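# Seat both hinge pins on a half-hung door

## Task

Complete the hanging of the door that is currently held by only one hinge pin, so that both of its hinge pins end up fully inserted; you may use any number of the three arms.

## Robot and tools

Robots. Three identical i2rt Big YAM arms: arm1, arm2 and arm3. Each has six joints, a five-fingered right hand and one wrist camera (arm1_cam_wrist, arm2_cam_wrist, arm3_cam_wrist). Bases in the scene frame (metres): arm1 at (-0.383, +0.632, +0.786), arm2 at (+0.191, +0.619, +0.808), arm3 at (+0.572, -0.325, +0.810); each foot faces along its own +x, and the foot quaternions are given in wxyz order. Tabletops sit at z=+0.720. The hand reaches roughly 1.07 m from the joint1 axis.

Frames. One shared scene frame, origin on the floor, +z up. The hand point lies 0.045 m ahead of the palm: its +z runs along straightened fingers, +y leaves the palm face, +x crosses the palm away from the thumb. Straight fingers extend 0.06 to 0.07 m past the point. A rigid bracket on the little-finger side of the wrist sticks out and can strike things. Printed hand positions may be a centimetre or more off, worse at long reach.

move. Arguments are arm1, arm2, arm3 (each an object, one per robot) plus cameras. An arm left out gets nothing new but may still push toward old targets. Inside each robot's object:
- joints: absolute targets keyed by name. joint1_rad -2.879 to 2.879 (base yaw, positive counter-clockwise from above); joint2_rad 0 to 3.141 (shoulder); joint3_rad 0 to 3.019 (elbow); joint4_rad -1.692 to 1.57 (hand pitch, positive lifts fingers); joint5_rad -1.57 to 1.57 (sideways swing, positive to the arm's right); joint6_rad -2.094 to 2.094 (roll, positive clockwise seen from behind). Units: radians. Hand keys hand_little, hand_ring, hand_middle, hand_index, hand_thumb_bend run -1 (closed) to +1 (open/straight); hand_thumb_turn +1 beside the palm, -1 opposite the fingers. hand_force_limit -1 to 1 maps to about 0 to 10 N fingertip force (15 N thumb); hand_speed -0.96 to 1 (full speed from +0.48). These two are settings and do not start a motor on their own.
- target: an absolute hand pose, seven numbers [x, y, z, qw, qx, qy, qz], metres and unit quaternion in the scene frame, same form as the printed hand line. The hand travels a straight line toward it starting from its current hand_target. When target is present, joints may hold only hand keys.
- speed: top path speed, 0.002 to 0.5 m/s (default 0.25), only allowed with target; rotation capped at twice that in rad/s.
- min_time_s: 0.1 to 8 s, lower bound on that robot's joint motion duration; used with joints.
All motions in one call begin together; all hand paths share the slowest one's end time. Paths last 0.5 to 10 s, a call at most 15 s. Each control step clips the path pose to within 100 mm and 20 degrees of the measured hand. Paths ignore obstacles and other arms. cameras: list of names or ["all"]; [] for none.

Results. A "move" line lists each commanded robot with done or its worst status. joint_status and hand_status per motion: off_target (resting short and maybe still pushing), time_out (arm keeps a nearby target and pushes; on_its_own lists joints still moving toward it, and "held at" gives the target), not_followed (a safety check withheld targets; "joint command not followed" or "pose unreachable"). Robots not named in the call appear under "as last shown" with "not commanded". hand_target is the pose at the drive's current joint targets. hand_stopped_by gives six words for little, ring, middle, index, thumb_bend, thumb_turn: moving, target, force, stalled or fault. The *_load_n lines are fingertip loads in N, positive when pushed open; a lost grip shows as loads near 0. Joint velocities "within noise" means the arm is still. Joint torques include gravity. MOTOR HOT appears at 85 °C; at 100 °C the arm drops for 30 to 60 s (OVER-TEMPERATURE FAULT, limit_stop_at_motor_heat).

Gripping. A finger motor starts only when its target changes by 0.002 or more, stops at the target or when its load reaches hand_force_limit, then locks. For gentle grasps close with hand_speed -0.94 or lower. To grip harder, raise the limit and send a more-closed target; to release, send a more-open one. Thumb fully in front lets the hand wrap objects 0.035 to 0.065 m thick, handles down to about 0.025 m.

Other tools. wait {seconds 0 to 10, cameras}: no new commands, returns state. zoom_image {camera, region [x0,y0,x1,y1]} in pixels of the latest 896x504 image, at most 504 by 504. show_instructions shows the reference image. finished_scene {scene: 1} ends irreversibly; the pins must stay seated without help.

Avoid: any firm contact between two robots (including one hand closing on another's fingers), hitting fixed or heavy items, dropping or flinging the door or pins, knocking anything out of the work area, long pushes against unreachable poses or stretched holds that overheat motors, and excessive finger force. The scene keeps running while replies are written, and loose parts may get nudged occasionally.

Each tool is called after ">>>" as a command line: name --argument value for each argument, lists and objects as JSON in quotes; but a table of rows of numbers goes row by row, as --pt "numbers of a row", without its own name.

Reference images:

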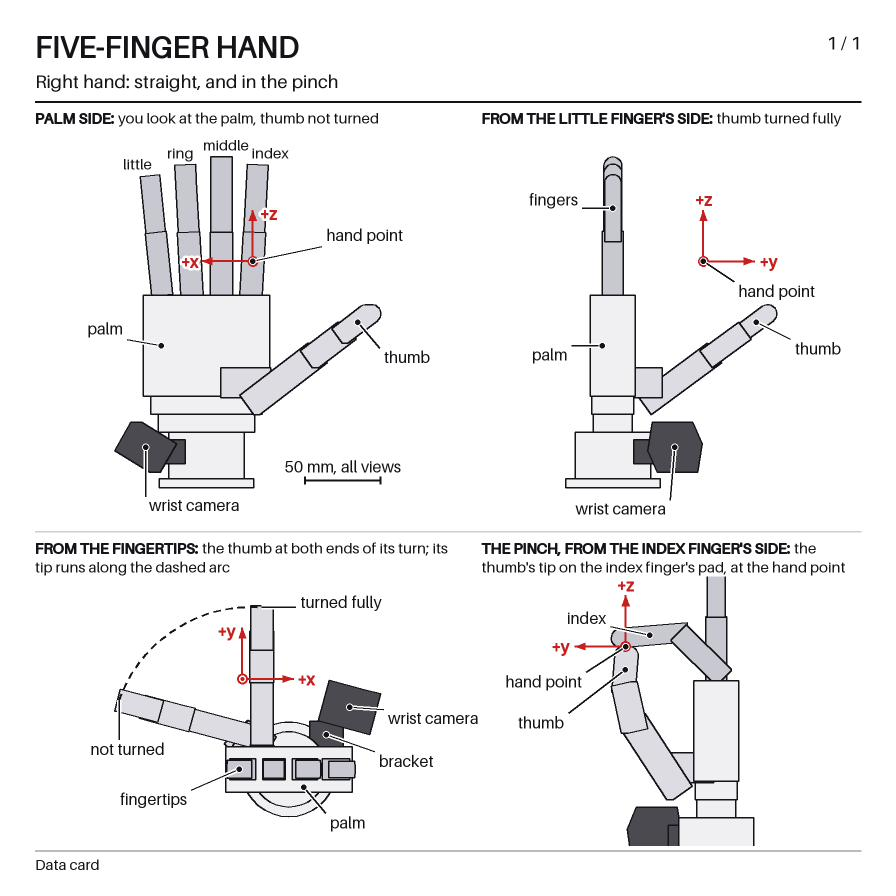

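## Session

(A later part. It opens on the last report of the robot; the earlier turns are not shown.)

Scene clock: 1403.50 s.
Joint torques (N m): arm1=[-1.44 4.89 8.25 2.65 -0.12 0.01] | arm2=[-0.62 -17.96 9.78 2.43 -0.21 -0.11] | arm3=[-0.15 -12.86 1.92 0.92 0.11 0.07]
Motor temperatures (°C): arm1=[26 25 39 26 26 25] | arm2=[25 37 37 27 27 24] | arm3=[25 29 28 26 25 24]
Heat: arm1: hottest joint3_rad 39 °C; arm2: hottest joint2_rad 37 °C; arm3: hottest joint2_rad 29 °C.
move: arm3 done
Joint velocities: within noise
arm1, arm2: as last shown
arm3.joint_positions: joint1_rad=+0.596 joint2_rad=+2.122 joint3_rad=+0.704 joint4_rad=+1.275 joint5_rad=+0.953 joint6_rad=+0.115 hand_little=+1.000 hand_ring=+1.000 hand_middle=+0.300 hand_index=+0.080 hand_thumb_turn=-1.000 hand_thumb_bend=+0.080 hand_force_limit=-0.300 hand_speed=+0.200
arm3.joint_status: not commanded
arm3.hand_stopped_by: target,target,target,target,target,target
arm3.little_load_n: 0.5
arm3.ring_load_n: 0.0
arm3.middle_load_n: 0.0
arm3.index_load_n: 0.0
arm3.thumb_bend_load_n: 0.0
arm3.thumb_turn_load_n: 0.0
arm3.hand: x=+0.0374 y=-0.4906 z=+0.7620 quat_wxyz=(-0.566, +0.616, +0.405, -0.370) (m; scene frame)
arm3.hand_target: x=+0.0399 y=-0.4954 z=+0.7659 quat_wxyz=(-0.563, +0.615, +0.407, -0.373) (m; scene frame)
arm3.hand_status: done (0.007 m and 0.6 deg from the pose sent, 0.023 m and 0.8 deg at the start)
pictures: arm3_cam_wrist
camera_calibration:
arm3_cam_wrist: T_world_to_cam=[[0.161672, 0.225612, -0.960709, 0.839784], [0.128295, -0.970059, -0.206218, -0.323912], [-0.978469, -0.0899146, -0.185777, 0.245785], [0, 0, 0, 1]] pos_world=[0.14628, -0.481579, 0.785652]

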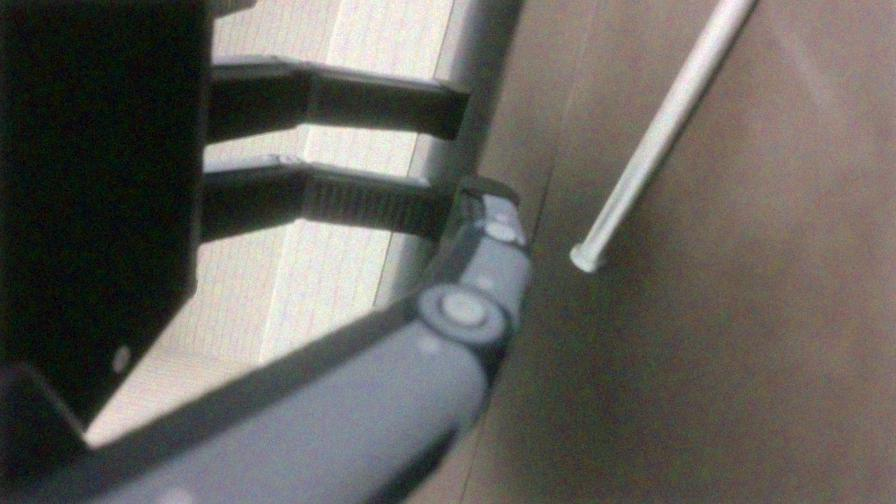

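>>> move --arm3 '{"target": [0.025, -0.532, 0.760, 0.563, -0.615, -0.407, 0.373], "speed": 0.1}'

>>> move --arm3 '{"target": [0.025, -0.532, 0.731, 0.563, -0.615, -0.407, 0.373], "speed": 0.05}' --cameras '["arm3_cam_wrist"]'

Scene clock: 1439.43 s.
Joint torques (N m): arm1=[-1.44 4.89 8.24 2.65 -0.12 0] | arm2=[-0.73 -17.96 9.77 2.43 -0.21 -0.11] | arm3=[-0.56 -10.87 4.23 0.87 0.17 0.11]
Motor temperatures (°C): arm1=[26 25 39 26 26 25] | arm2=[25 37 37 27 27 24] | arm3=[25 29 28 25 25 24]
Heat: arm1: hottest joint3_rad 39 °C; arm2: hottest joint2_rad 37 °C; arm3: hottest joint2_rad 29 °C.
move: arm3 done
Joint velocities: within noise
arm1: as last shown
arm1.ring_load_n: 0.5
arm2.joint_positions: joint1_rad=-0.087 joint2_rad=+1.961 joint3_rad=+1.048 joint4_rad=+0.849 joint5_rad=-0.234 joint6_rad=-1.573 hand_little=+1.000 hand_ring=+1.000 hand_middle=+1.000 hand_index=+1.000 hand_thumb_turn=+1.000 hand_thumb_bend=+1.000 hand_force_limit=+0.000 hand_speed=-0.800
arm2.joint_status: not commanded
arm2.hand_stopped_by: target,target,target,target,target,target
arm2.little_load_n: 0.0
arm2.ring_load_n: 0.0
arm2.middle_load_n: 0.0
arm2.index_load_n: 0.0
arm2.thumb_bend_load_n: 0.0
arm2.thumb_turn_load_n: 0.0
arm2.hand: x=+0.0130 y=-0.0972 z=+0.9045 quat_wxyz=(+0.473, +0.513, -0.521, +0.491) (m; scene frame)
arm2.hand_target: x=+0.0005 y=-0.1081 z=+0.9403 quat_wxyz=(+0.500, +0.500, -0.500, +0.500) (m; scene frame)
arm2.hand_status: not commanded
arm3.joint_positions: joint1_rad=+0.653 joint2_rad=+2.122 joint3_rad=+0.775 joint4_rad=+1.204 joint5_rad=+1.003 joint6_rad=+0.125 hand_little=+1.000 hand_ring=+1.000 hand_middle=+0.300 hand_index=+0.080 hand_thumb_turn=-1.000 hand_thumb_bend=+0.080 hand_force_limit=-0.300 hand_speed=+0.200
arm3.joint_status: not commanded
arm3.hand_stopped_by: target,target,target,target,target,target
arm3.little_load_n: 0.0
arm3.ring_load_n: 0.0
arm3.middle_load_n: 0.0
arm3.index_load_n: 0.0
arm3.thumb_bend_load_n: 0.0
arm3.thumb_turn_load_n: 0.0
arm3.hand: x=+0.0270 y=-0.5268 z=+0.7684 quat_wxyz=(-0.565, +0.614, +0.404, -0.375) (m; scene frame)
arm3.hand_target: x=+0.0253 y=-0.5319 z=+0.7602 quat_wxyz=(-0.563, +0.615, +0.407, -0.373) (m; scene frame)
arm3.hand_status: done (0.010 m and 0.5 deg from the pose sent, 0.043 m and 0.6 deg at the start)
pictures: none

Scene clock: 1440.53 s.
Joint torques (N m): arm1=[-1.38 4.89 8.25 2.65 -0.12 0.01] | arm2=[-0.73 -17.96 9.77 2.41 -0.21 -0.11] | arm3=[-0.5 -10.58 4.07 1.85 0.1 0.1]
Motor temperatures (°C): arm1=[26 25 39 26 26 25] | arm2=[25 37 37 27 27 24] | arm3=[25 29 28 25 25 24]
Heat: arm1: hottest joint3_rad 39 °C; arm2: hottest joint2_rad 37 °C; arm3: hottest joint2_rad 29 °C.
move: arm3 done
Joint velocities: within noise
arm1, arm2: as last shown
arm1.ring_load_n: 0.0
arm3.joint_positions: joint1_rad=+0.653 joint2_rad=+2.203 joint3_rad=+0.797 joint4_rad=+1.239 joint5_rad=+1.005 joint6_rad=+0.128 hand_little=+1.000 hand_ring=+1.000 hand_middle=+0.300 hand_index=+0.080 hand_thumb_turn=-1.000 hand_thumb_bend=+0.080 hand_force_limit=-0.300 hand_speed=+0.200
arm3.joint_status: not commanded
arm3.hand_stopped_by: target,target,target,target,target,target
arm3.little_load_n: 0.0
arm3.ring_load_n: 0.0
arm3.middle_load_n: 0.0
arm3.index_load_n: 0.0
arm3.thumb_bend_load_n: -1.0
arm3.thumb_turn_load_n: -0.5
arm3.hand: x=+0.0287 y=-0.5254 z=+0.7379 quat_wxyz=(-0.565, +0.615, +0.410, -0.366) (m; scene frame)
arm3.hand_target: x=+0.0253 y=-0.5319 z=+0.7312 quat_wxyz=(-0.563, +0.615, +0.407, -0.373) (m; scene frame)
arm3.hand_status: done (0.010 m and 0.9 deg from the pose sent, 0.038 m and 0.5 deg at the start)
pictures: arm3_cam_wrist
camera_calibration:
arm3_cam_wrist: T_world_to_cam=[[0.170379, 0.233842, -0.95723, 0.827407], [0.134477, -0.967863, -0.212504, -0.355991], [-0.976159, -0.0925196, -0.19635, 0.23611], [0, 0, 0, 1]] pos_world=[0.137381, -0.516188, 0.762729]

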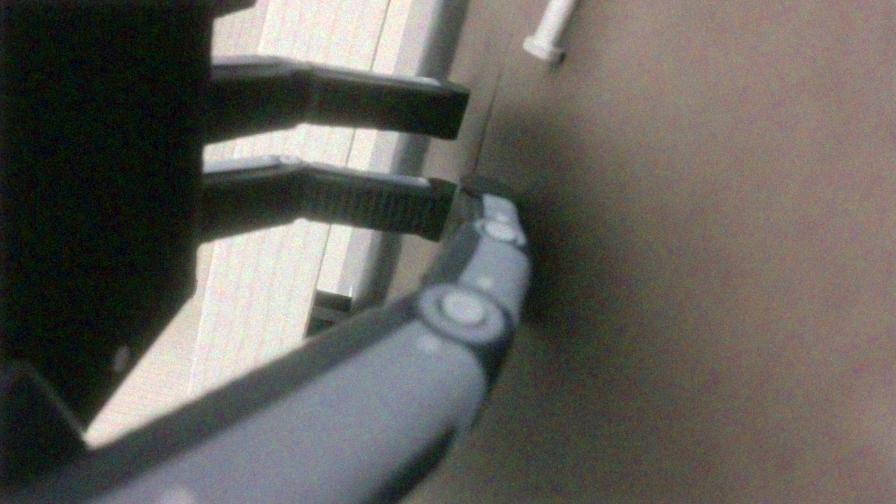

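>>> move --arm3 '{"target": [0.026, -0.532, 0.765, 0.574, -0.605, -0.400, 0.380], "speed": 0.1}'

>>> move --arm3 '{"target": [0.044, -0.498, 0.757, 0.574, -0.605, -0.400, 0.380], "speed": 0.1}' --cameras '["arm3_cam_wrist"]'

Scene clock: 1464.43 s.
Joint torques (N m): arm1=[-1.44 4.84 8.27 2.65 -0.12 0.01] | arm2=[-0.79 -18.02 9.78 2.41 -0.21 -0.11] | arm3=[-0.15 -14.04 2.18 1.98 0.16 -0.07]
Motor temperatures (°C): arm1=[26 25 39 26 26 25] | arm2=[25 37 37 27 27 24] | arm3=[25 29 28 26 25 24]
Heat: arm1: hottest joint3_rad 39 °C; arm2: hottest joint2_rad 37 °C; arm3: hottest joint2_rad 29 °C.
move: arm3 off_target
Joint velocities: within noise
arm1, arm2: as last shown
arm3.joint_positions: joint1_rad=+0.655 joint2_rad=+2.181 joint3_rad=+0.797 joint4_rad=+1.259 joint5_rad=+1.014 joint6_rad=+0.089 hand_little=+1.000 hand_ring=+1.000 hand_middle=+0.300 hand_index=+0.080 hand_thumb_turn=-1.000 hand_thumb_bend=+0.080 hand_force_limit=-0.300 hand_speed=+0.200
arm3.joint_status: not commanded
arm3.hand_stopped_by: target,target,target,target,target,target
arm3.little_load_n: 0.0
arm3.ring_load_n: 0.0
arm3.middle_load_n: -0.5
arm3.index_load_n: 0.0
arm3.thumb_bend_load_n: 0.0
arm3.thumb_turn_load_n: 0.0
arm3.hand: x=+0.0257 y=-0.5262 z=+0.7524 quat_wxyz=(-0.574, +0.608, +0.406, -0.369) (m; scene frame)
arm3.hand_target: x=+0.0260 y=-0.5319 z=+0.7647 quat_wxyz=(-0.574, +0.605, +0.400, -0.380) (m; scene frame)
arm3.hand_status: off_target (0.014 m and 1.5 deg from the pose sent, 0.028 m and 2.5 deg at the start)
pictures: none

Scene clock: 1465.43 s.
Joint torques (N m): arm1=[-1.44 4.89 8.25 2.66 -0.12 0.01] | arm2=[-0.73 -17.96 9.78 2.43 -0.22 -0.11] | arm3=[-1.49 -12.57 1.63 2.03 0 -0.07]
Motor temperatures (°C): arm1=[26 25 39 26 26 25] | arm2=[25 37 37 27 27 24] | arm3=[25 29 28 26 25 24]
Heat: arm1: hottest joint3_rad 39 °C; arm2: hottest joint2_rad 37 °C; arm3: hottest joint2_rad 29 °C.
move: arm3 done
Joint velocities: within noise
arm1, arm2: as last shown
arm3.joint_positions: joint1_rad=+0.629 joint2_rad=+2.181 joint3_rad=+0.709 joint4_rad=+1.362 joint5_rad=+0.976 joint6_rad=+0.081 hand_little=+1.000 hand_ring=+1.000 hand_middle=+0.300 hand_index=+0.080 hand_thumb_turn=-1.000 hand_thumb_bend=+0.080 hand_force_limit=-0.300 hand_speed=+0.200
arm3.joint_status: not commanded
arm3.hand_stopped_by: target,target,target,target,target,target
arm3.little_load_n: -0.5
arm3.ring_load_n: 0.0
arm3.middle_load_n: 0.0
arm3.index_load_n: 0.0
arm3.thumb_bend_load_n: 0.0
arm3.thumb_turn_load_n: 0.0
arm3.hand: x=+0.0460 y=-0.5011 z=+0.7497 quat_wxyz=(-0.571, +0.606, +0.407, -0.375) (m; scene frame)
arm3.hand_target: x=+0.0440 y=-0.4980 z=+0.7569 quat_wxyz=(-0.574, +0.605, +0.400, -0.380) (m; scene frame)
arm3.hand_status: done (0.008 m and 1.0 deg from the pose sent, 0.034 m and 1.5 deg at the start)
pictures: arm3_cam_wrist
camera_calibration:
arm3_cam_wrist: T_world_to_cam=[[0.143712, 0.243444, -0.959209, 0.837505], [0.137568, -0.964774, -0.224245, -0.321984], [-0.980011, -0.09973, -0.17214, 0.235888], [0, 0, 0, 1]] pos_world=[0.155108, -0.491003, 0.771745]

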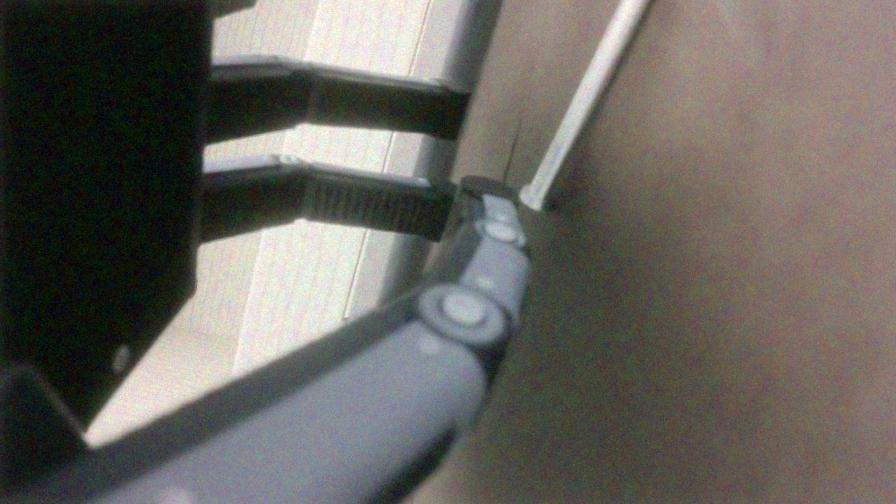

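>>> move --arm3 '{"target": [0.0445, -0.4893, 0.752, 0.574, -0.605, -0.400, 0.380], "speed": 0.08}'

>>> move --arm3 '{"target": [0.0445, -0.4893, 0.736, 0.574, -0.605, -0.400, 0.380], "speed": 0.05}' --cameras '["arm3_cam_wrist"]'

Scene clock: 1485.73 s.
Joint torques (N m): arm1=[-1.49 4.89 8.27 2.65 -0.12 0.01] | arm2=[-0.79 -17.96 9.77 2.44 -0.21 -0.11] | arm3=[-1.73 -11.4 1.46 2.03 -0.01 -0.07]
Motor temperatures (°C): arm1=[26 25 39 26 26 25] | arm2=[25 37 37 27 27 24] | arm3=[25 30 28 26 25 24]
Heat: arm1: hottest joint3_rad 39 °C; arm2: hottest joint2_rad 37 °C; arm3: hottest joint2_rad 30 °C.
move: arm3 done
Joint velocities: within noise
arm1, arm2: as last shown
arm1.thumb_bend_load_n: -0.5
arm3.joint_positions: joint1_rad=+0.615 joint2_rad=+2.181 joint3_rad=+0.702 joint4_rad=+1.388 joint5_rad=+0.958 joint6_rad=+0.079 hand_little=+1.000 hand_ring=+1.000 hand_middle=+0.300 hand_index=+0.080 hand_thumb_turn=-1.000 hand_thumb_bend=+0.080 hand_force_limit=-0.300 hand_speed=+0.200
arm3.joint_status: not commanded
arm3.hand_stopped_by: target,target,target,target,target,target
arm3.little_load_n: 0.0
arm3.ring_load_n: 0.0
arm3.middle_load_n: 0.0
arm3.index_load_n: 0.0
arm3.thumb_bend_load_n: 0.0
arm3.thumb_turn_load_n: 0.0
arm3.hand: x=+0.0439 y=-0.4962 z=+0.7529 quat_wxyz=(-0.571, +0.605, +0.402, -0.382) (m; scene frame)
arm3.hand_target: x=+0.0445 y=-0.4893 z=+0.7520 quat_wxyz=(-0.574, +0.605, +0.400, -0.380) (m; scene frame)
arm3.hand_status: done (0.007 m and 0.5 deg from the pose sent, 0.012 m and 1.0 deg at the start)
pictures: none

Scene clock: 1486.77 s.
Joint torques (N m): arm1=[-1.44 4.84 8.27 2.66 -0.13 0.01] | arm2=[-0.73 -17.96 9.78 2.43 -0.21 -0.11] | arm3=[-1.73 -10.58 2.44 2.04 -0.01 -0.07]
Motor temperatures (°C): arm1=[26 25 39 26 26 25] | arm2=[25 37 37 27 27 24] | arm3=[25 30 28 26 25 24]
Heat: arm1: hottest joint3_rad 39 °C; arm2: hottest joint2_rad 37 °C; arm3: hottest joint2_rad 30 °C.
move: arm3 done
Joint velocities: within noise
arm1.joint_positions: joint1_rad=+0.341 joint2_rad=+0.633 joint3_rad=+1.483 joint4_rad=-1.120 joint5_rad=+0.125 joint6_rad=-1.102 hand_little=+1.000 hand_ring=+1.000 hand_middle=+1.000 hand_index=+1.000 hand_thumb_turn=+1.000 hand_thumb_bend=+1.000 hand_force_limit=+0.000 hand_speed=-0.800
arm1.joint_status: not commanded
arm1.hand_stopped_by: target,target,target,target,target,target
arm1.little_load_n: 0.0
arm1.ring_load_n: 0.0
arm1.middle_load_n: 0.0
arm1.index_load_n: 0.0
arm1.thumb_bend_load_n: 0.0
arm1.thumb_turn_load_n: 0.0
arm1.hand: x=-0.3319 y=+0.3842 z=+1.3607 quat_wxyz=(+0.238, +0.532, -0.590, +0.559) (m; scene frame)
arm1.hand_target: x=-0.3302 y=+0.3853 z=+1.3736 quat_wxyz=(+0.239, +0.526, -0.580, +0.574) (m; scene frame)
arm1.hand_status: not commanded
arm2: as last shown
arm3.joint_positions: joint1_rad=+0.615 joint2_rad=+2.224 joint3_rad=+0.702 joint4_rad=+1.425 joint5_rad=+0.958 joint6_rad=+0.079 hand_little=+1.000 hand_ring=+1.000 hand_middle=+0.300 hand_index=+0.080 hand_thumb_turn=-1.000 hand_thumb_bend=+0.080 hand_force_limit=-0.300 hand_speed=+0.200
arm3.joint_status: not commanded
arm3.hand_stopped_by: target,target,target,target,target,target
arm3.little_load_n: 0.0
arm3.ring_load_n: 0.0
arm3.middle_load_n: 0.0
arm3.index_load_n: 0.0
arm3.thumb_bend_load_n: 0.0
arm3.thumb_turn_load_n: 0.0
arm3.hand: x=+0.0484 y=-0.4934 z=+0.7389 quat_wxyz=(-0.571, +0.605, +0.404, -0.380) (m; scene frame)
arm3.hand_target: x=+0.0446 y=-0.4891 z=+0.7360 quat_wxyz=(-0.574, +0.605, +0.400, -0.380) (m; scene frame)
arm3.hand_status: done (0.006 m and 0.6 deg from the pose sent, 0.018 m and 0.5 deg at the start)
pictures: arm3_cam_wrist
camera_calibration:
arm3_cam_wrist: T_world_to_cam=[[0.133883, 0.237543, -0.962106, 0.824738], [0.138852, -0.965766, -0.219124, -0.321647], [-0.981221, -0.104254, -0.162283, 0.227752], [0, 0, 0, 1]] pos_world=[0.157718, -0.482803, 0.759965]

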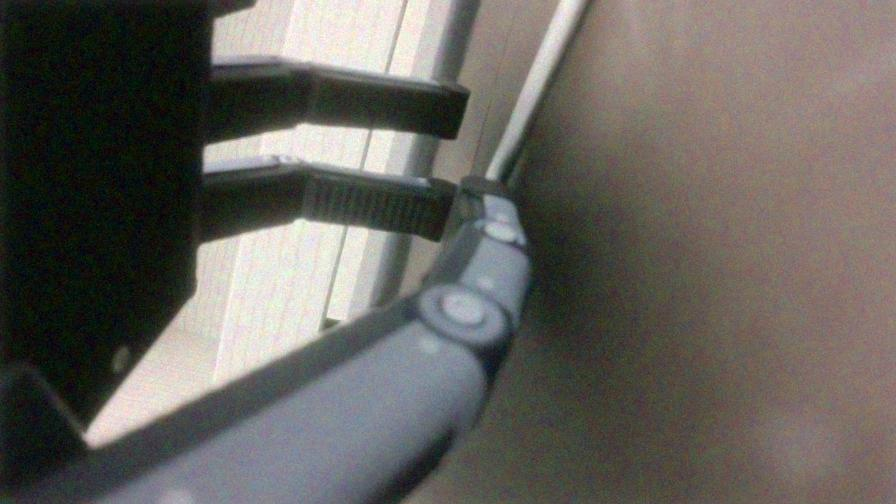

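>>> move --arm3 '{"target": [0.0435, -0.488, 0.731, 0.574, -0.605, -0.400, 0.380], "speed": 0.05}'

>>> move --arm3 '{"joints": {"hand_index": -0.5, "hand_speed": -0.85, "hand_force_limit": 0.0}}' --cameras '["arm3_cam_wrist"]'

Scene clock: 1498.60 s.
Joint torques (N m): arm1=[-1.44 4.84 8.27 2.66 -0.12 0.01] | arm2=[-0.73 -17.9 9.76 2.41 -0.21 -0.11] | arm3=[-1.79 -9.99 2.82 1.95 -0.02 -0.08]
Motor temperatures (°C): arm1=[26 25 39 26 26 25] | arm2=[25 37 37 27 27 24] | arm3=[25 30 28 26 25 24]
Heat: arm1: hottest joint3_rad 39 °C; arm2: hottest joint2_rad 37 °C; arm3: hottest joint2_rad 30 °C.
move: arm3 done
Joint velocities: within noise
arm1, arm2: as last shown
arm3.joint_positions: joint1_rad=+0.612 joint2_rad=+2.232 joint3_rad=+0.702 joint4_rad=+1.439 joint5_rad=+0.954 joint6_rad=+0.079 hand_little=+1.000 hand_ring=+1.000 hand_middle=+0.300 hand_index=+0.080 hand_thumb_turn=-1.000 hand_thumb_bend=+0.080 hand_force_limit=-0.300 hand_speed=+0.200
arm3.joint_status: not commanded
arm3.hand_stopped_by: target,target,target,target,target,target
arm3.little_load_n: 0.0
arm3.ring_load_n: 0.0
arm3.middle_load_n: 0.0
arm3.index_load_n: 0.0
arm3.thumb_bend_load_n: -1.0
arm3.thumb_turn_load_n: -0.5
arm3.hand: x=+0.0484 y=-0.4923 z=+0.7373 quat_wxyz=(-0.570, +0.605, +0.403, -0.382) (m; scene frame)
arm3.hand_target: x=+0.0438 y=-0.4880 z=+0.7310 quat_wxyz=(-0.574, +0.605, +0.400, -0.380) (m; scene frame)
arm3.hand_status: done (0.009 m and 0.6 deg from the pose sent, 0.011 m and 0.6 deg at the start)
pictures: none

Scene clock: 1500.23 s.
Joint torques (N m): arm1=[-1.44 4.84 8.25 2.65 -0.13 0.01] | arm2=[-0.79 -18.02 9.78 2.41 -0.21 -0.11] | arm3=[-1.55 -10.11 2.37 1.74 -0.01 -0.07]
Motor temperatures (°C): arm1=[26 25 39 26 26 25] | arm2=[25 37 37 27 27 24] | arm3=[25 30 28 26 25 24]
Heat: arm1: hottest joint3_rad 39 °C; arm2: hottest joint2_rad 37 °C; arm3: hottest joint2_rad 30 °C.
move: arm3 off_target
Joint velocities: within noise
arm1, arm2: as last shown
arm1.little_load_n: -0.5
arm3.joint_positions: joint1_rad=+0.609 joint2_rad=+2.232 joint3_rad=+0.708 joint4_rad=+1.444 joint5_rad=+0.953 joint6_rad=+0.079 hand_little=+1.000 hand_ring=+1.000 hand_middle=+0.300 hand_index=-0.250 hand_thumb_turn=-1.000 hand_thumb_bend=+0.080 hand_force_limit=+0.000 hand_speed=-0.850
arm3.joint_status: hand_index off_target (ended at -0.250, target -0.500); the others done
arm3.hand_stopped_by: target,target,target,force,target,target
arm3.little_load_n: 0.0
arm3.ring_load_n: 0.0
arm3.middle_load_n: 0.0
arm3.index_load_n: 8.5
arm3.thumb_bend_load_n: 1.5
arm3.thumb_turn_load_n: -0.5
arm3.hand: x=+0.0449 y=-0.4925 z=+0.7399 quat_wxyz=(-0.571, +0.606, +0.398, -0.386) (m; scene frame)
arm3.hand_target: x=+0.0438 y=-0.4880 z=+0.7310 quat_wxyz=(-0.574, +0.605, +0.400, -0.380) (m; scene frame)
arm3.hand_status: not commanded
pictures: arm3_cam_wrist
camera_calibration:
arm3_cam_wrist: T_world_to_cam=[[0.120447, 0.228218, -0.966131, 0.824943], [0.13422, -0.968024, -0.211932, -0.326308], [-0.983604, -0.104148, -0.147227, 0.213591], [0, 0, 0, 1]] pos_world=[0.154524, -0.481896, 0.759294]

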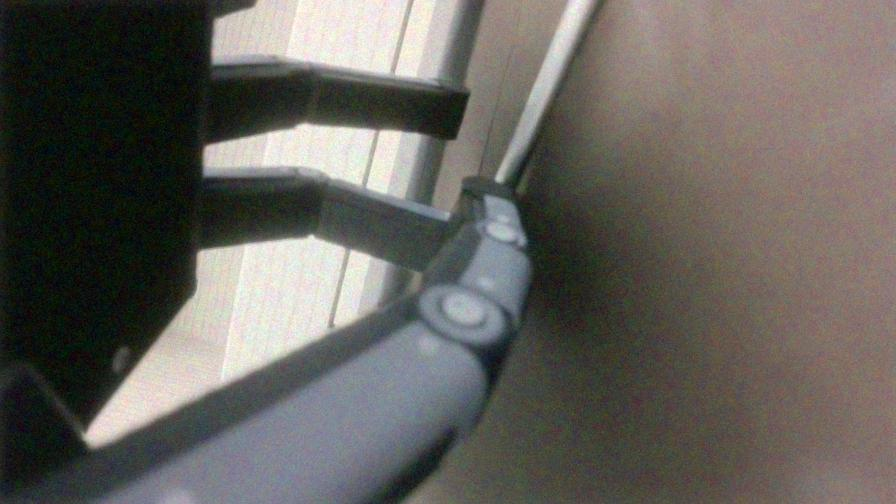

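>>> move --arm3 '{"target": [0.0435, -0.488, 0.765, 0.574, -0.605, -0.400, 0.380], "speed": 0.1, "joints": {"hand_index": 0.08, "hand_speed": 0.3}}' --cameras '["arm3_cam_wrist"]'

Scene clock: 1557.07 s.
Joint torques (N m): arm1=[-1.44 4.95 8.24 2.65 -0.12 0.01] | arm2=[-0.85 -17.9 9.78 2.44 -0.21 -0.11] | arm3=[-1.49 -12.69 1.52 0.88 0 -0.05]
Motor temperatures (°C): arm1=[26 25 39 26 26 25] | arm2=[25 37 37 27 27 24] | arm3=[25 30 27 26 25 24]
Heat: arm1: hottest joint3_rad 39 °C; arm2: hottest joint2_rad 37 °C; arm3: hottest joint2_rad 30 °C.
move: arm3 done
Joint velocities: within noise
arm1: as last shown
arm1.little_load_n: 0.0
arm2.joint_positions: joint1_rad=-0.087 joint2_rad=+1.961 joint3_rad=+1.048 joint4_rad=+0.849 joint5_rad=-0.234 joint6_rad=-1.573 hand_little=+1.000 hand_ring=+1.000 hand_middle=+1.000 hand_index=+1.000 hand_thumb_turn=+1.000 hand_thumb_bend=+1.000 hand_force_limit=+0.000 hand_speed=-0.800
arm2.joint_status: not commanded
arm2.hand_stopped_by: target,target,target,target,target,target
arm2.little_load_n: 0.0
arm2.ring_load_n: 0.0
arm2.middle_load_n: 0.0
arm2.index_load_n: 0.0
arm2.thumb_bend_load_n: 0.0
arm2.thumb_turn_load_n: 0.0
arm2.hand: x=+0.0130 y=-0.0972 z=+0.9045 quat_wxyz=(+0.473, +0.513, -0.521, +0.491) (m; scene frame)
arm2.hand_target: x=+0.0005 y=-0.1081 z=+0.9403 quat_wxyz=(+0.500, +0.500, -0.500, +0.500) (m; scene frame)
arm2.hand_status: not commanded
arm3.joint_positions: joint1_rad=+0.609 joint2_rad=+2.157 joint3_rad=+0.690 joint4_rad=+1.389 joint5_rad=+0.953 joint6_rad=+0.076 hand_little=+1.000 hand_ring=+1.000 hand_middle=+0.300 hand_index=+0.080 hand_thumb_turn=-1.000 hand_thumb_bend=+0.080 hand_force_limit=+0.000 hand_speed=+0.300
arm3.joint_status: all done
arm3.hand_stopped_by: target,target,target,target,target,target
arm3.little_load_n: 0.0
arm3.ring_load_n: 0.0
arm3.middle_load_n: 0.0
arm3.index_load_n: 0.0
arm3.thumb_bend_load_n: 0.0
arm3.thumb_turn_load_n: 0.0
arm3.hand: x=+0.0434 y=-0.4933 z=+0.7626 quat_wxyz=(-0.572, +0.605, +0.398, -0.386) (m; scene frame)
arm3.hand_target: x=+0.0436 y=-0.4881 z=+0.7649 quat_wxyz=(-0.574, +0.605, +0.400, -0.380) (m; scene frame)
arm3.hand_status: done (0.006 m and 0.8 deg from the pose sent, 0.025 m and 0.8 deg at the start)
pictures: arm3_cam_wrist
camera_calibration:
arm3_cam_wrist: T_world_to_cam=[[0.119889, 0.229555, -0.965884, 0.847677], [0.134216, -0.967717, -0.213331, -0.32085], [-0.983673, -0.104061, -0.146829, 0.2151], [0, 0, 0, 1]] pos_world=[0.153025, -0.482697, 0.781893]

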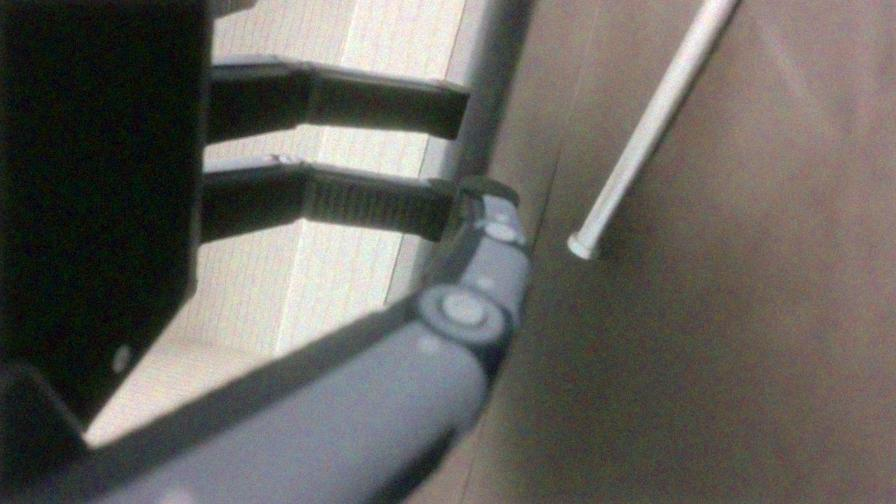

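>>> move --arm3 '{"target": [0.040, -0.4876, 0.757, 0.574, -0.605, -0.400, 0.380], "speed": 0.08, "joints": {"hand_index": -0.08, "hand_speed": 0.0}}'

>>> move --arm3 '{"target": [0.040, -0.4876, 0.741, 0.574, -0.605, -0.400, 0.380], "speed": 0.05}' --cameras '["arm3_cam_wrist"]'

Scene clock: 1595.07 s.
Joint torques (N m): arm1=[-1.44 4.84 8.25 2.65 -0.12 0] | arm2=[-0.79 -17.96 9.81 2.43 -0.21 -0.11] | arm3=[-1.73 -10.7 2.63 1.37 -0.02 -0.05]
Motor temperatures (°C): arm1=[26 25 39 26 26 25] | arm2=[25 37 37 27 27 24] | arm3=[25 31 27 25 25 24]
Heat: arm1: hottest joint3_rad 39 °C; arm2: hottest joint2_rad 37 °C; arm3: hottest joint2_rad 31 °C.
move: arm3 done
Joint velocities: within noise
arm1, arm2: as last shown
arm3.joint_positions: joint1_rad=+0.606 joint2_rad=+2.157 joint3_rad=+0.690 joint4_rad=+1.389 joint5_rad=+0.948 joint6_rad=+0.076 hand_little=+1.000 hand_ring=+1.000 hand_middle=+0.300 hand_index=-0.080 hand_thumb_turn=-1.000 hand_thumb_bend=+0.080 hand_force_limit=+0.000 hand_speed=+0.000
arm3.joint_status: all done
arm3.hand_stopped_by: target,target,target,target,target,target
arm3.little_load_n: 0.0
arm3.ring_load_n: 0.0
arm3.middle_load_n: 0.0
arm3.index_load_n: 0.0
arm3.thumb_bend_load_n: 0.0
arm3.thumb_turn_load_n: 0.0
arm3.hand: x=+0.0426 y=-0.4926 z=+0.7626 quat_wxyz=(-0.571, +0.605, +0.399, -0.386) (m; scene frame)
arm3.hand_target: x=+0.0402 y=-0.4876 z=+0.7570 quat_wxyz=(-0.574, +0.605, +0.400, -0.380) (m; scene frame)
arm3.hand_status: done (0.008 m and 0.8 deg from the pose sent, 0.009 m and 0.8 deg at the start)
pictures: none

Scene clock: 1596.07 s.
Joint torques (N m): arm1=[-1.49 4.89 8.27 2.65 -0.12 0.01] | arm2=[-0.85 -17.96 9.77 2.43 -0.21 -0.11] | arm3=[-1.73 -10.58 3 2.06 -0.01 -0.05]
Motor temperatures (°C): arm1=[26 25 39 26 26 25] | arm2=[25 37 37 27 27 24] | arm3=[25 31 27 25 25 24]
Heat: arm1: hottest joint3_rad 39 °C; arm2: hottest joint2_rad 37 °C; arm3: hottest joint2_rad 31 °C.
move: arm3 done
Joint velocities: within noise
arm1, arm2: as last shown
arm3.joint_positions: joint1_rad=+0.606 joint2_rad=+2.207 joint3_rad=+0.698 joint4_rad=+1.408 joint5_rad=+0.948 joint6_rad=+0.076 hand_little=+1.000 hand_ring=+1.000 hand_middle=+0.300 hand_index=-0.080 hand_thumb_turn=-1.000 hand_thumb_bend=+0.080 hand_force_limit=+0.000 hand_speed=+0.000
arm3.joint_status: not commanded
arm3.hand_stopped_by: target,target,target,target,target,target
arm3.little_load_n: 0.0
arm3.ring_load_n: 0.0
arm3.middle_load_n: -0.5
arm3.index_load_n: 0.0
arm3.thumb_bend_load_n: 0.0
arm3.thumb_turn_load_n: 0.0
arm3.hand: x=+0.0464 y=-0.4903 z=+0.7426 quat_wxyz=(-0.571, +0.605, +0.407, -0.378) (m; scene frame)
arm3.hand_target: x=+0.0402 y=-0.4876 z=+0.7411 quat_wxyz=(-0.574, +0.605, +0.400, -0.380) (m; scene frame)
arm3.hand_status: done (0.007 m and 0.9 deg from the pose sent, 0.022 m and 0.8 deg at the start)
pictures: arm3_cam_wrist
camera_calibration:
arm3_cam_wrist: T_world_to_cam=[[0.138973, 0.241552, -0.960385, 0.828248], [0.140464, -0.964799, -0.222336, -0.314854], [-0.980284, -0.104001, -0.16801, 0.23105], [0, 0, 0, 1]] pos_world=[0.155616, -0.479806, 0.764253]

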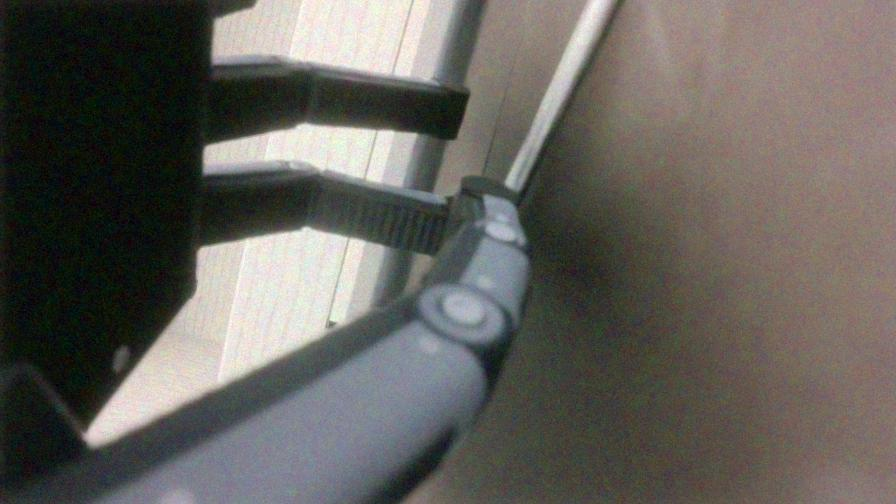

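>>> move --arm3 '{"target": [0.0385, -0.488, 0.728, 0.574, -0.605, -0.400, 0.380], "speed": 0.05}' --cameras '["arm3_cam_wrist"]'

Scene clock: 1609.73 s.
Joint torques (N m): arm1=[-1.44 4.89 8.27 2.65 -0.12 0.01] | arm2=[-0.73 -18.02 9.78 2.44 -0.22 -0.11] | arm3=[-1.73 -9.76 2.97 1.73 -0.03 -0.05]
Motor temperatures (°C): arm1=[26 25 39 26 26 25] | arm2=[25 37 37 27 27 24] | arm3=[25 30 27 26 25 24]
Heat: arm1: hottest joint3_rad 39 °C; arm2: hottest joint2_rad 37 °C; arm3: hottest joint2_rad 30 °C.
move: arm3 off_target
Joint velocities: within noise
arm1, arm2: as last shown
arm3.joint_positions: joint1_rad=+0.605 joint2_rad=+2.237 joint3_rad=+0.715 joint4_rad=+1.442 joint5_rad=+0.948 joint6_rad=+0.076 hand_little=+1.000 hand_ring=+1.000 hand_middle=+0.300 hand_index=-0.080 hand_thumb_turn=-1.000 hand_thumb_bend=+0.080 hand_force_limit=+0.000 hand_speed=+0.000
arm3.joint_status: not commanded
arm3.hand_stopped_by: target,target,target,target,target,target
arm3.little_load_n: 0.0
arm3.ring_load_n: 0.0
arm3.middle_load_n: 0.0
arm3.index_load_n: -0.5
arm3.thumb_bend_load_n: 0.0
arm3.thumb_turn_load_n: 0.0
arm3.hand: x=+0.0424 y=-0.4922 z=+0.7382 quat_wxyz=(-0.571, +0.605, +0.399, -0.385) (m; scene frame)
arm3.hand_target: x=+0.0388 y=-0.4880 z=+0.7283 quat_wxyz=(-0.574, +0.605, +0.400, -0.380) (m; scene frame)
arm3.hand_status: off_target (0.012 m and 0.7 deg from the pose sent, 0.017 m and 0.9 deg at the start)
pictures: arm3_cam_wrist
camera_calibration:
arm3_cam_wrist: T_world_to_cam=[[0.121998, 0.23079, -0.965325, 0.824103], [0.136216, -0.96728, -0.214042, -0.32424], [-0.983139, -0.10538, -0.149444, 0.21187], [0, 0, 0, 1]] pos_world=[0.151925, -0.481499, 0.757789]

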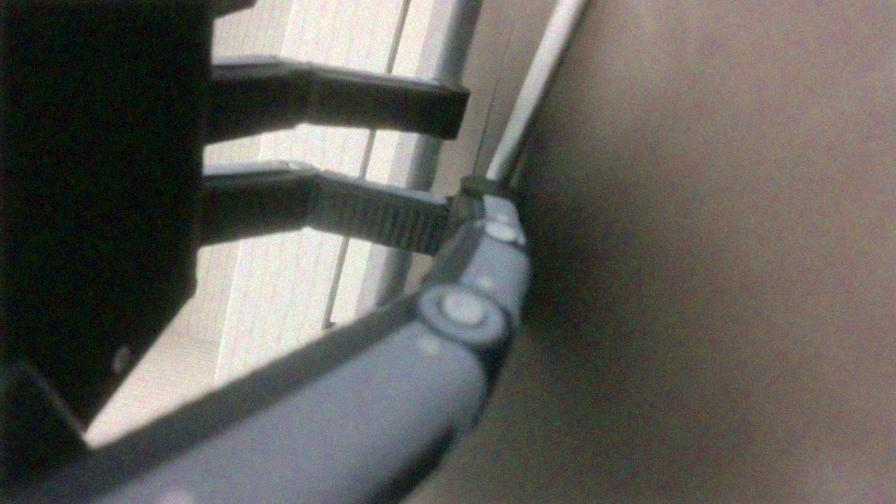

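>>> move --arm3 '{"target": [0.040, -0.488, 0.714, 0.574, -0.605, -0.400, 0.380], "speed": 0.05}'

>>> move --arm3 '{"joints": {"hand_index": -0.5, "hand_speed": -0.93, "hand_force_limit": -0.6}}' --cameras '["arm3_cam_wrist"]'

Scene clock: 1618.53 s.
Joint torques (N m): arm1=[-1.44 4.84 8.25 2.65 -0.12 0.01] | arm2=[-0.85 -18.02 9.78 2.44 -0.22 -0.11] | arm3=[-1.55 -8.59 2.74 1.14 -0.17 -0.05]
Motor temperatures (°C): arm1=[26 25 39 26 26 25] | arm2=[25 37 37 27 27 24] | arm3=[25 30 27 26 25 24]
Heat: arm1: hottest joint3_rad 39 °C; arm2: hottest joint2_rad 37 °C; arm3: hottest joint2_rad 30 °C.
move: arm3 off_target
Joint velocities: within noise
arm1, arm2: as last shown
arm2.middle_load_n: -0.5
arm3.joint_positions: joint1_rad=+0.605 joint2_rad=+2.264 joint3_rad=+0.728 joint4_rad=+1.489 joint5_rad=+0.953 joint6_rad=+0.076 hand_little=+1.000 hand_ring=+1.000 hand_middle=+0.300 hand_index=-0.080 hand_thumb_turn=-1.000 hand_thumb_bend=+0.079 hand_force_limit=+0.000 hand_speed=+0.000
arm3.joint_status: not commanded
arm3.hand_stopped_by: target,target,target,target,target,target
arm3.little_load_n: 0.0
arm3.ring_load_n: 0.0
arm3.middle_load_n: 0.0
arm3.index_load_n: 0.0
arm3.thumb_bend_load_n: -3.0
arm3.thumb_turn_load_n: -2.5
arm3.hand: x=+0.0393 y=-0.4932 z=+0.7374 quat_wxyz=(-0.573, +0.605, +0.386, -0.396) (m; scene frame)
arm3.hand_target: x=+0.0411 y=-0.4877 z=+0.7147 quat_wxyz=(-0.574, +0.605, +0.400, -0.380) (m; scene frame)
arm3.hand_status: off_target (0.024 m and 2.4 deg from the pose sent, 0.025 m and 0.7 deg at the start)
pictures: none

Scene clock: 1620.40 s.
Joint torques (N m): arm1=[-1.49 4.84 8.25 2.66 -0.12 0.01] | arm2=[-0.73 -18.02 9.76 2.43 -0.21 -0.11] | arm3=[-1.32 -8.88 2.04 1.14 -0.18 -0.05]
Motor temperatures (°C): arm1=[26 25 39 26 26 25] | arm2=[25 37 37 27 27 24] | arm3=[25 30 27 26 25 24]
Heat: arm1: hottest joint3_rad 39 °C; arm2: hottest joint2_rad 37 °C; arm3: hottest joint2_rad 30 °C.
move: arm3 off_target
Joint velocities: within noise
arm1.joint_positions: joint1_rad=+0.341 joint2_rad=+0.633 joint3_rad=+1.483 joint4_rad=-1.120 joint5_rad=+0.125 joint6_rad=-1.102 hand_little=+1.000 hand_ring=+1.000 hand_middle=+1.000 hand_index=+1.000 hand_thumb_turn=+1.000 hand_thumb_bend=+1.000 hand_force_limit=+0.000 hand_speed=-0.800
arm1.joint_status: not commanded
arm1.hand_stopped_by: target,target,target,target,target,target
arm1.little_load_n: 0.0
arm1.ring_load_n: 0.0
arm1.middle_load_n: 0.0
arm1.index_load_n: 0.0
arm1.thumb_bend_load_n: 0.0
arm1.thumb_turn_load_n: 0.0
arm1.hand: x=-0.3319 y=+0.3842 z=+1.3607 quat_wxyz=(+0.238, +0.532, -0.590, +0.559) (m; scene frame)
arm1.hand_target: x=-0.3302 y=+0.3853 z=+1.3736 quat_wxyz=(+0.239, +0.526, -0.580, +0.574) (m; scene frame)
arm1.hand_status: not commanded
arm2: as last shown
arm2.middle_load_n: 0.0
arm3.joint_positions: joint1_rad=+0.601 joint2_rad=+2.266 joint3_rad=+0.738 joint4_rad=+1.489 joint5_rad=+0.953 joint6_rad=+0.076 hand_little=+1.000 hand_ring=+1.000 hand_middle=+0.300 hand_index=-0.158 hand_thumb_turn=-1.000 hand_thumb_bend=+0.080 hand_force_limit=-0.600 hand_speed=-0.930
arm3.joint_status: hand_index off_target (ended at -0.158, target -0.500); the others done
arm3.hand_stopped_by: target,target,target,force,target,target
arm3.little_load_n: 0.0
arm3.ring_load_n: 0.0
arm3.middle_load_n: -0.5
arm3.index_load_n: 0.0
arm3.thumb_bend_load_n: 0.5
arm3.thumb_turn_load_n: 0.0
arm3.hand: x=+0.0355 y=-0.4934 z=+0.7384 quat_wxyz=(-0.573, +0.606, +0.383, -0.398) (m; scene frame)
arm3.hand_target: x=+0.0412 y=-0.4875 z=+0.7146 quat_wxyz=(-0.574, +0.605, +0.400, -0.380) (m; scene frame)
arm3.hand_status: not commanded
pictures: arm3_cam_wrist
camera_calibration:
arm3_cam_wrist: T_world_to_cam=[[0.0899343, 0.209471, -0.97367, 0.822134], [0.120417, -0.972747, -0.19815, -0.338277], [-0.988641, -0.0994262, -0.112707, 0.180994], [0, 0, 0, 1]] pos_world=[0.145734, -0.483276, 0.753857]

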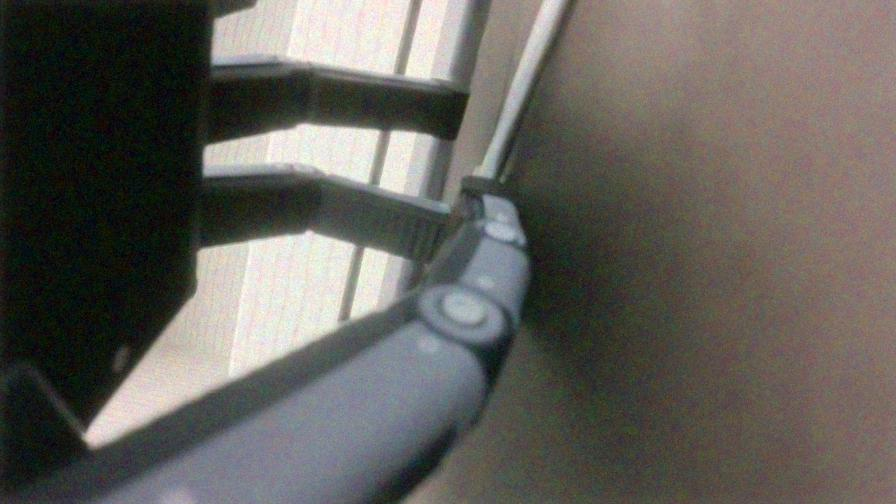

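>>> zoom_image --camera "arm3_cam_wrist" --region '[420, 130, 560, 260]'

Scaled by 3.600.

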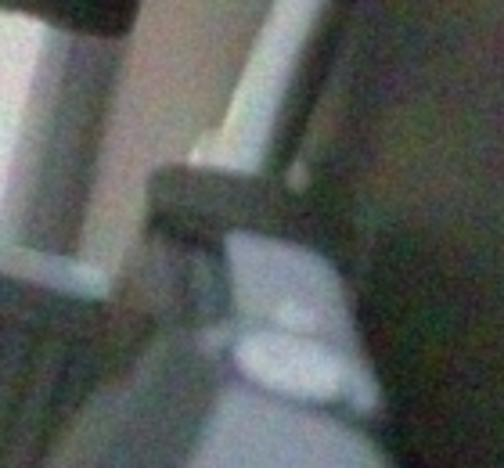

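>>> move --arm3 '{"target": [0.0385, -0.488, 0.760, 0.574, -0.605, -0.400, 0.380], "speed": 0.1, "joints": {"hand_index": -0.08, "hand_thumb_bend": 0.07, "hand_speed": 0.0}}' --cameras '["arm3_cam_wrist"]'

Scene clock: 1660.10 s.
Joint torques (N m): arm1=[-1.44 4.84 8.24 2.65 -0.12 0.01] | arm2=[-0.79 -18.02 9.76 2.41 -0.22 -0.11] | arm3=[-1.44 -12.86 1.58 0.91 -0.02 -0.05]
Motor temperatures (°C): arm1=[26 24 40 26 26 25] | arm2=[25 37 37 27 27 24] | arm3=[25 29 27 25 25 24]
Heat: arm1: hottest joint3_rad 40 °C; arm2: hottest joint2_rad 37 °C; arm3: hottest joint2_rad 29 °C.
move: arm3 done
Joint velocities: within noise
arm1, arm2: as last shown
arm1.ring_load_n: 0.5
arm1.thumb_turn_load_n: -0.5
arm3.joint_positions: joint1_rad=+0.601 joint2_rad=+2.177 joint3_rad=+0.706 joint4_rad=+1.392 joint5_rad=+0.947 joint6_rad=+0.074 hand_little=+1.000 hand_ring=+1.000 hand_middle=+0.300 hand_index=-0.080 hand_thumb_turn=-1.000 hand_thumb_bend=+0.070 hand_force_limit=-0.600 hand_speed=+0.000
arm3.joint_status: all done
arm3.hand_stopped_by: target,target,target,target,target,target
arm3.little_load_n: 0.0
arm3.ring_load_n: 0.0
arm3.middle_load_n: -0.5
arm3.index_load_n: 0.0
arm3.thumb_bend_load_n: 0.0
arm3.thumb_turn_load_n: 0.0
arm3.hand: x=+0.0388 y=-0.4923 z=+0.7568 quat_wxyz=(-0.572, +0.605, +0.398, -0.385) (m; scene frame)
arm3.hand_target: x=+0.0385 y=-0.4880 z=+0.7599 quat_wxyz=(-0.574, +0.605, +0.400, -0.380) (m; scene frame)
arm3.hand_status: done (0.005 m and 0.6 deg from the pose sent, 0.022 m and 2.9 deg at the start)
pictures: arm3_cam_wrist
camera_calibration:
arm3_cam_wrist: T_world_to_cam=[[0.122043, 0.230936, -0.965285, 0.842621], [0.133202, -0.967567, -0.214641, -0.319378], [-0.983546, -0.102382, -0.148846, 0.212105], [0, 0, 0, 1]] pos_world=[0.148321, -0.481896, 0.776389]

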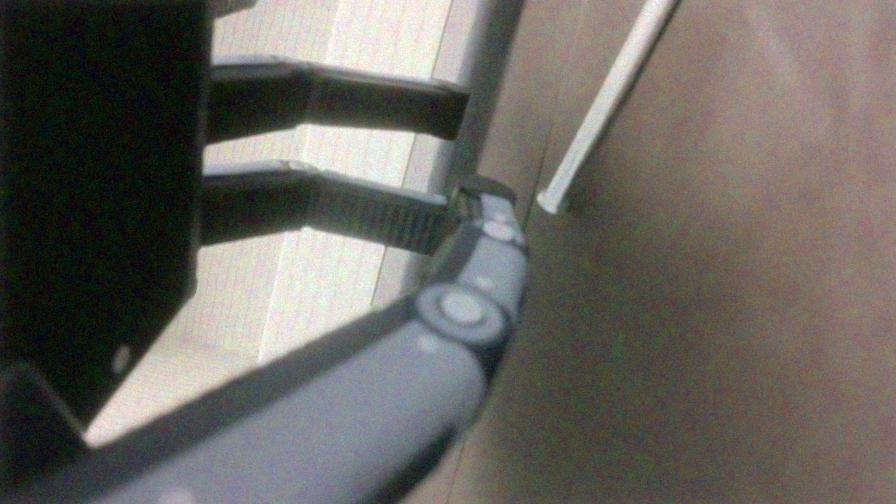

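>>> wait --seconds 0 --cameras '["arm2_cam_wrist"]'

Scene clock: 1698.27 s.
Joint torques (N m): arm1=[-1.44 4.84 8.25 2.65 -0.12 0.01] | arm2=[-0.73 -18.08 9.8 2.43 -0.21 -0.11] | arm3=[-1.44 -12.86 1.58 0.9 -0.01 -0.05]
Motor temperatures (°C): arm1=[26 24 40 26 26 25] | arm2=[25 37 37 27 27 24] | arm3=[25 31 27 25 25 24]
Heat: arm1: hottest joint3_rad 40 °C; arm2: hottest joint2_rad 37 °C; arm3: hottest joint2_rad 31 °C.
Joint velocities: within noise
arm1.joint_positions: joint1_rad=+0.341 joint2_rad=+0.633 joint3_rad=+1.483 joint4_rad=-1.120 joint5_rad=+0.125 joint6_rad=-1.102 hand_little=+1.000 hand_ring=+1.000 hand_middle=+1.000 hand_index=+1.000 hand_thumb_turn=+1.000 hand_thumb_bend=+1.000 hand_force_limit=+0.000 hand_speed=-0.800
arm1.joint_status: not commanded
arm1.hand_stopped_by: target,target,target,target,target,target
arm1.little_load_n: 0.0
arm1.ring_load_n: 0.0
arm1.middle_load_n: 0.0
arm1.index_load_n: 0.0
arm1.thumb_bend_load_n: 0.0
arm1.thumb_turn_load_n: 0.0
arm1.hand: x=-0.3319 y=+0.3842 z=+1.3607 quat_wxyz=(+0.238, +0.532, -0.590, +0.559) (m; scene frame)
arm1.hand_target: x=-0.3302 y=+0.3853 z=+1.3736 quat_wxyz=(+0.239, +0.526, -0.580, +0.574) (m; scene frame)
arm1.hand_status: not commanded
arm2.joint_positions: joint1_rad=-0.087 joint2_rad=+1.961 joint3_rad=+1.048 joint4_rad=+0.849 joint5_rad=-0.234 joint6_rad=-1.573 hand_little=+1.000 hand_ring=+1.000 hand_middle=+1.000 hand_index=+1.000 hand_thumb_turn=+1.000 hand_thumb_bend=+1.000 hand_force_limit=+0.000 hand_speed=-0.800
arm2.joint_status: not commanded
arm2.hand_stopped_by: target,target,target,target,target,target
arm2.little_load_n: 0.0
arm2.ring_load_n: 0.0
arm2.middle_load_n: 0.0
arm2.index_load_n: 0.0
arm2.thumb_bend_load_n: 0.0
arm2.thumb_turn_load_n: 0.0
arm2.hand: x=+0.0130 y=-0.0972 z=+0.9045 quat_wxyz=(+0.473, +0.513, -0.521, +0.491) (m; scene frame)
arm2.hand_target: x=+0.0005 y=-0.1081 z=+0.9403 quat_wxyz=(+0.500, +0.500, -0.500, +0.500) (m; scene frame)
arm2.hand_status: not commanded
arm3.joint_positions: joint1_rad=+0.601 joint2_rad=+2.177 joint3_rad=+0.706 joint4_rad=+1.392 joint5_rad=+0.947 joint6_rad=+0.074 hand_little=+1.000 hand_ring=+1.000 hand_middle=+0.300 hand_index=-0.080 hand_thumb_turn=-1.000 hand_thumb_bend=+0.070 hand_force_limit=-0.600 hand_speed=+0.000
arm3.joint_status: all done
arm3.hand_stopped_by: target,target,target,target,target,target
arm3.little_load_n: 0.0
arm3.ring_load_n: 0.0
arm3.middle_load_n: 0.0
arm3.index_load_n: 0.0
arm3.thumb_bend_load_n: 0.5
arm3.thumb_turn_load_n: 0.0
arm3.hand: x=+0.0388 y=-0.4923 z=+0.7568 quat_wxyz=(-0.572, +0.605, +0.398, -0.385) (m; scene frame)
arm3.hand_target: x=+0.0385 y=-0.4880 z=+0.7599 quat_wxyz=(-0.574, +0.605, +0.400, -0.380) (m; scene frame)
arm3.hand_status: done (0.005 m and 0.6 deg from the pose sent, 0.022 m and 2.9 deg at the start)
pictures: arm2_cam_wrist
camera_calibration:
arm2_cam_wrist: T_world_to_cam=[[-0.96442, -0.0368217, 0.261798, -0.227842], [-0.235341, 0.570737, -0.786685, 0.766814], [-0.120451, -0.820307, -0.559096, 0.540952], [0, 0, 0, 1]] pos_world=[0.0258853, -0.00229174, 0.965334]

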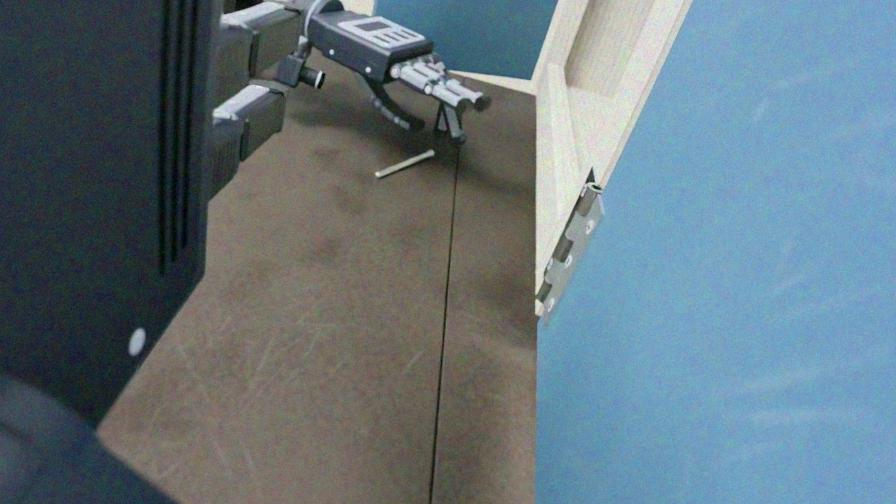

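>>> zoom_image --camera "arm2_cam_wrist" --region '[280, 0, 520, 200]'

Scaled by 2.100.

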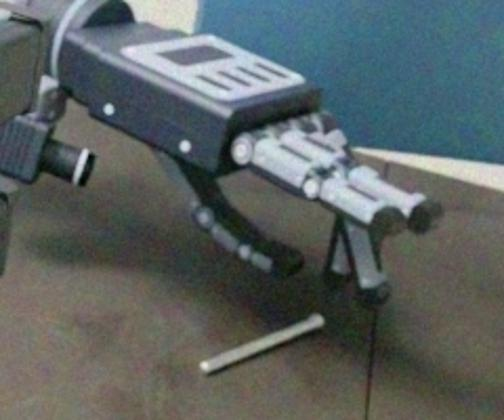

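>>> move --arm2 '{"target": [0.03, -0.21, 0.935, 0.5, 0.5, -0.5, 0.5], "speed": 0.15, "joints": {"hand_index": -0.9, "hand_middle": -0.9, "hand_ring": -0.9, "hand_little": -0.9, "hand_speed": 0.2}}' --cameras '["arm2_cam_wrist"]'

Scene clock: 1715.53 s.
Joint torques (N m): arm1=[-1.44 4.89 8.27 2.65 -0.12 0.01] | arm2=[1.08 -20.07 11.28 1.26 -0.05 -0.11] | arm3=[-1.44 -12.86 1.57 0.9 -0.01 -0.05]
Motor temperatures (°C): arm1=[26 24 40 26 26 25] | arm2=[25 37 37 27 27 24] | arm3=[25 31 27 25 25 24]
Heat: arm1: hottest joint3_rad 40 °C; arm2: hottest joint2_rad 37 °C; arm3: hottest joint2_rad 31 °C.
move: arm2 off_target
Joint velocities: within noise
arm1, arm3: as last shown
arm2.joint_positions: joint1_rad=-0.024 joint2_rad=+2.125 joint3_rad=+1.358 joint4_rad=+0.737 joint5_rad=-0.156 joint6_rad=-1.574 hand_little=-0.900 hand_ring=-0.900 hand_middle=-0.900 hand_index=-0.900 hand_thumb_turn=+1.000 hand_thumb_bend=+1.000 hand_force_limit=+0.000 hand_speed=+0.200
arm2.joint_status: all done
arm2.hand_stopped_by: target,target,target,target,target,target
arm2.little_load_n: 0.0
arm2.ring_load_n: 0.0
arm2.middle_load_n: 0.0
arm2.index_load_n: 0.0
arm2.thumb_bend_load_n: 0.0
arm2.thumb_turn_load_n: 0.0
arm2.hand: x=+0.0281 y=-0.1950 z=+0.9133 quat_wxyz=(+0.488, +0.504, -0.513, +0.493) (m; scene frame)
arm2.hand_target: x=+0.0304 y=-0.2084 z=+0.9353 quat_wxyz=(+0.500, +0.500, -0.500, +0.500) (m; scene frame)
arm2.hand_status: off_target (0.026 m and 2.2 deg from the pose sent, 0.118 m and 4.3 deg at the start)
arm3.thumb_bend_load_n: 0.0
pictures: arm2_cam_wrist
camera_calibration:
arm2_cam_wrist: T_world_to_cam=[[-0.96159, -0.0135659, 0.274154, -0.226042], [-0.236614, 0.54723, -0.80284, 0.843387], [-0.139134, -0.836872, -0.529421, 0.437603], [0, 0, 0, 1]] pos_world=[0.0430831, -0.0983753, 0.970752]

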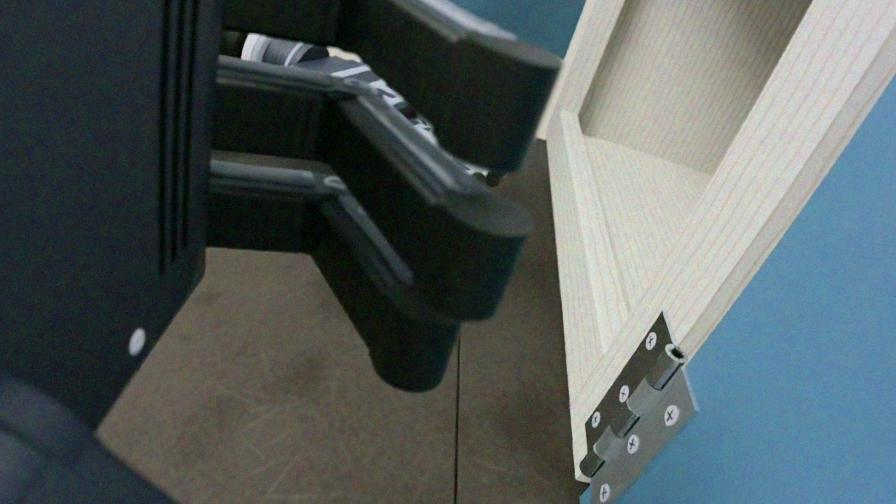

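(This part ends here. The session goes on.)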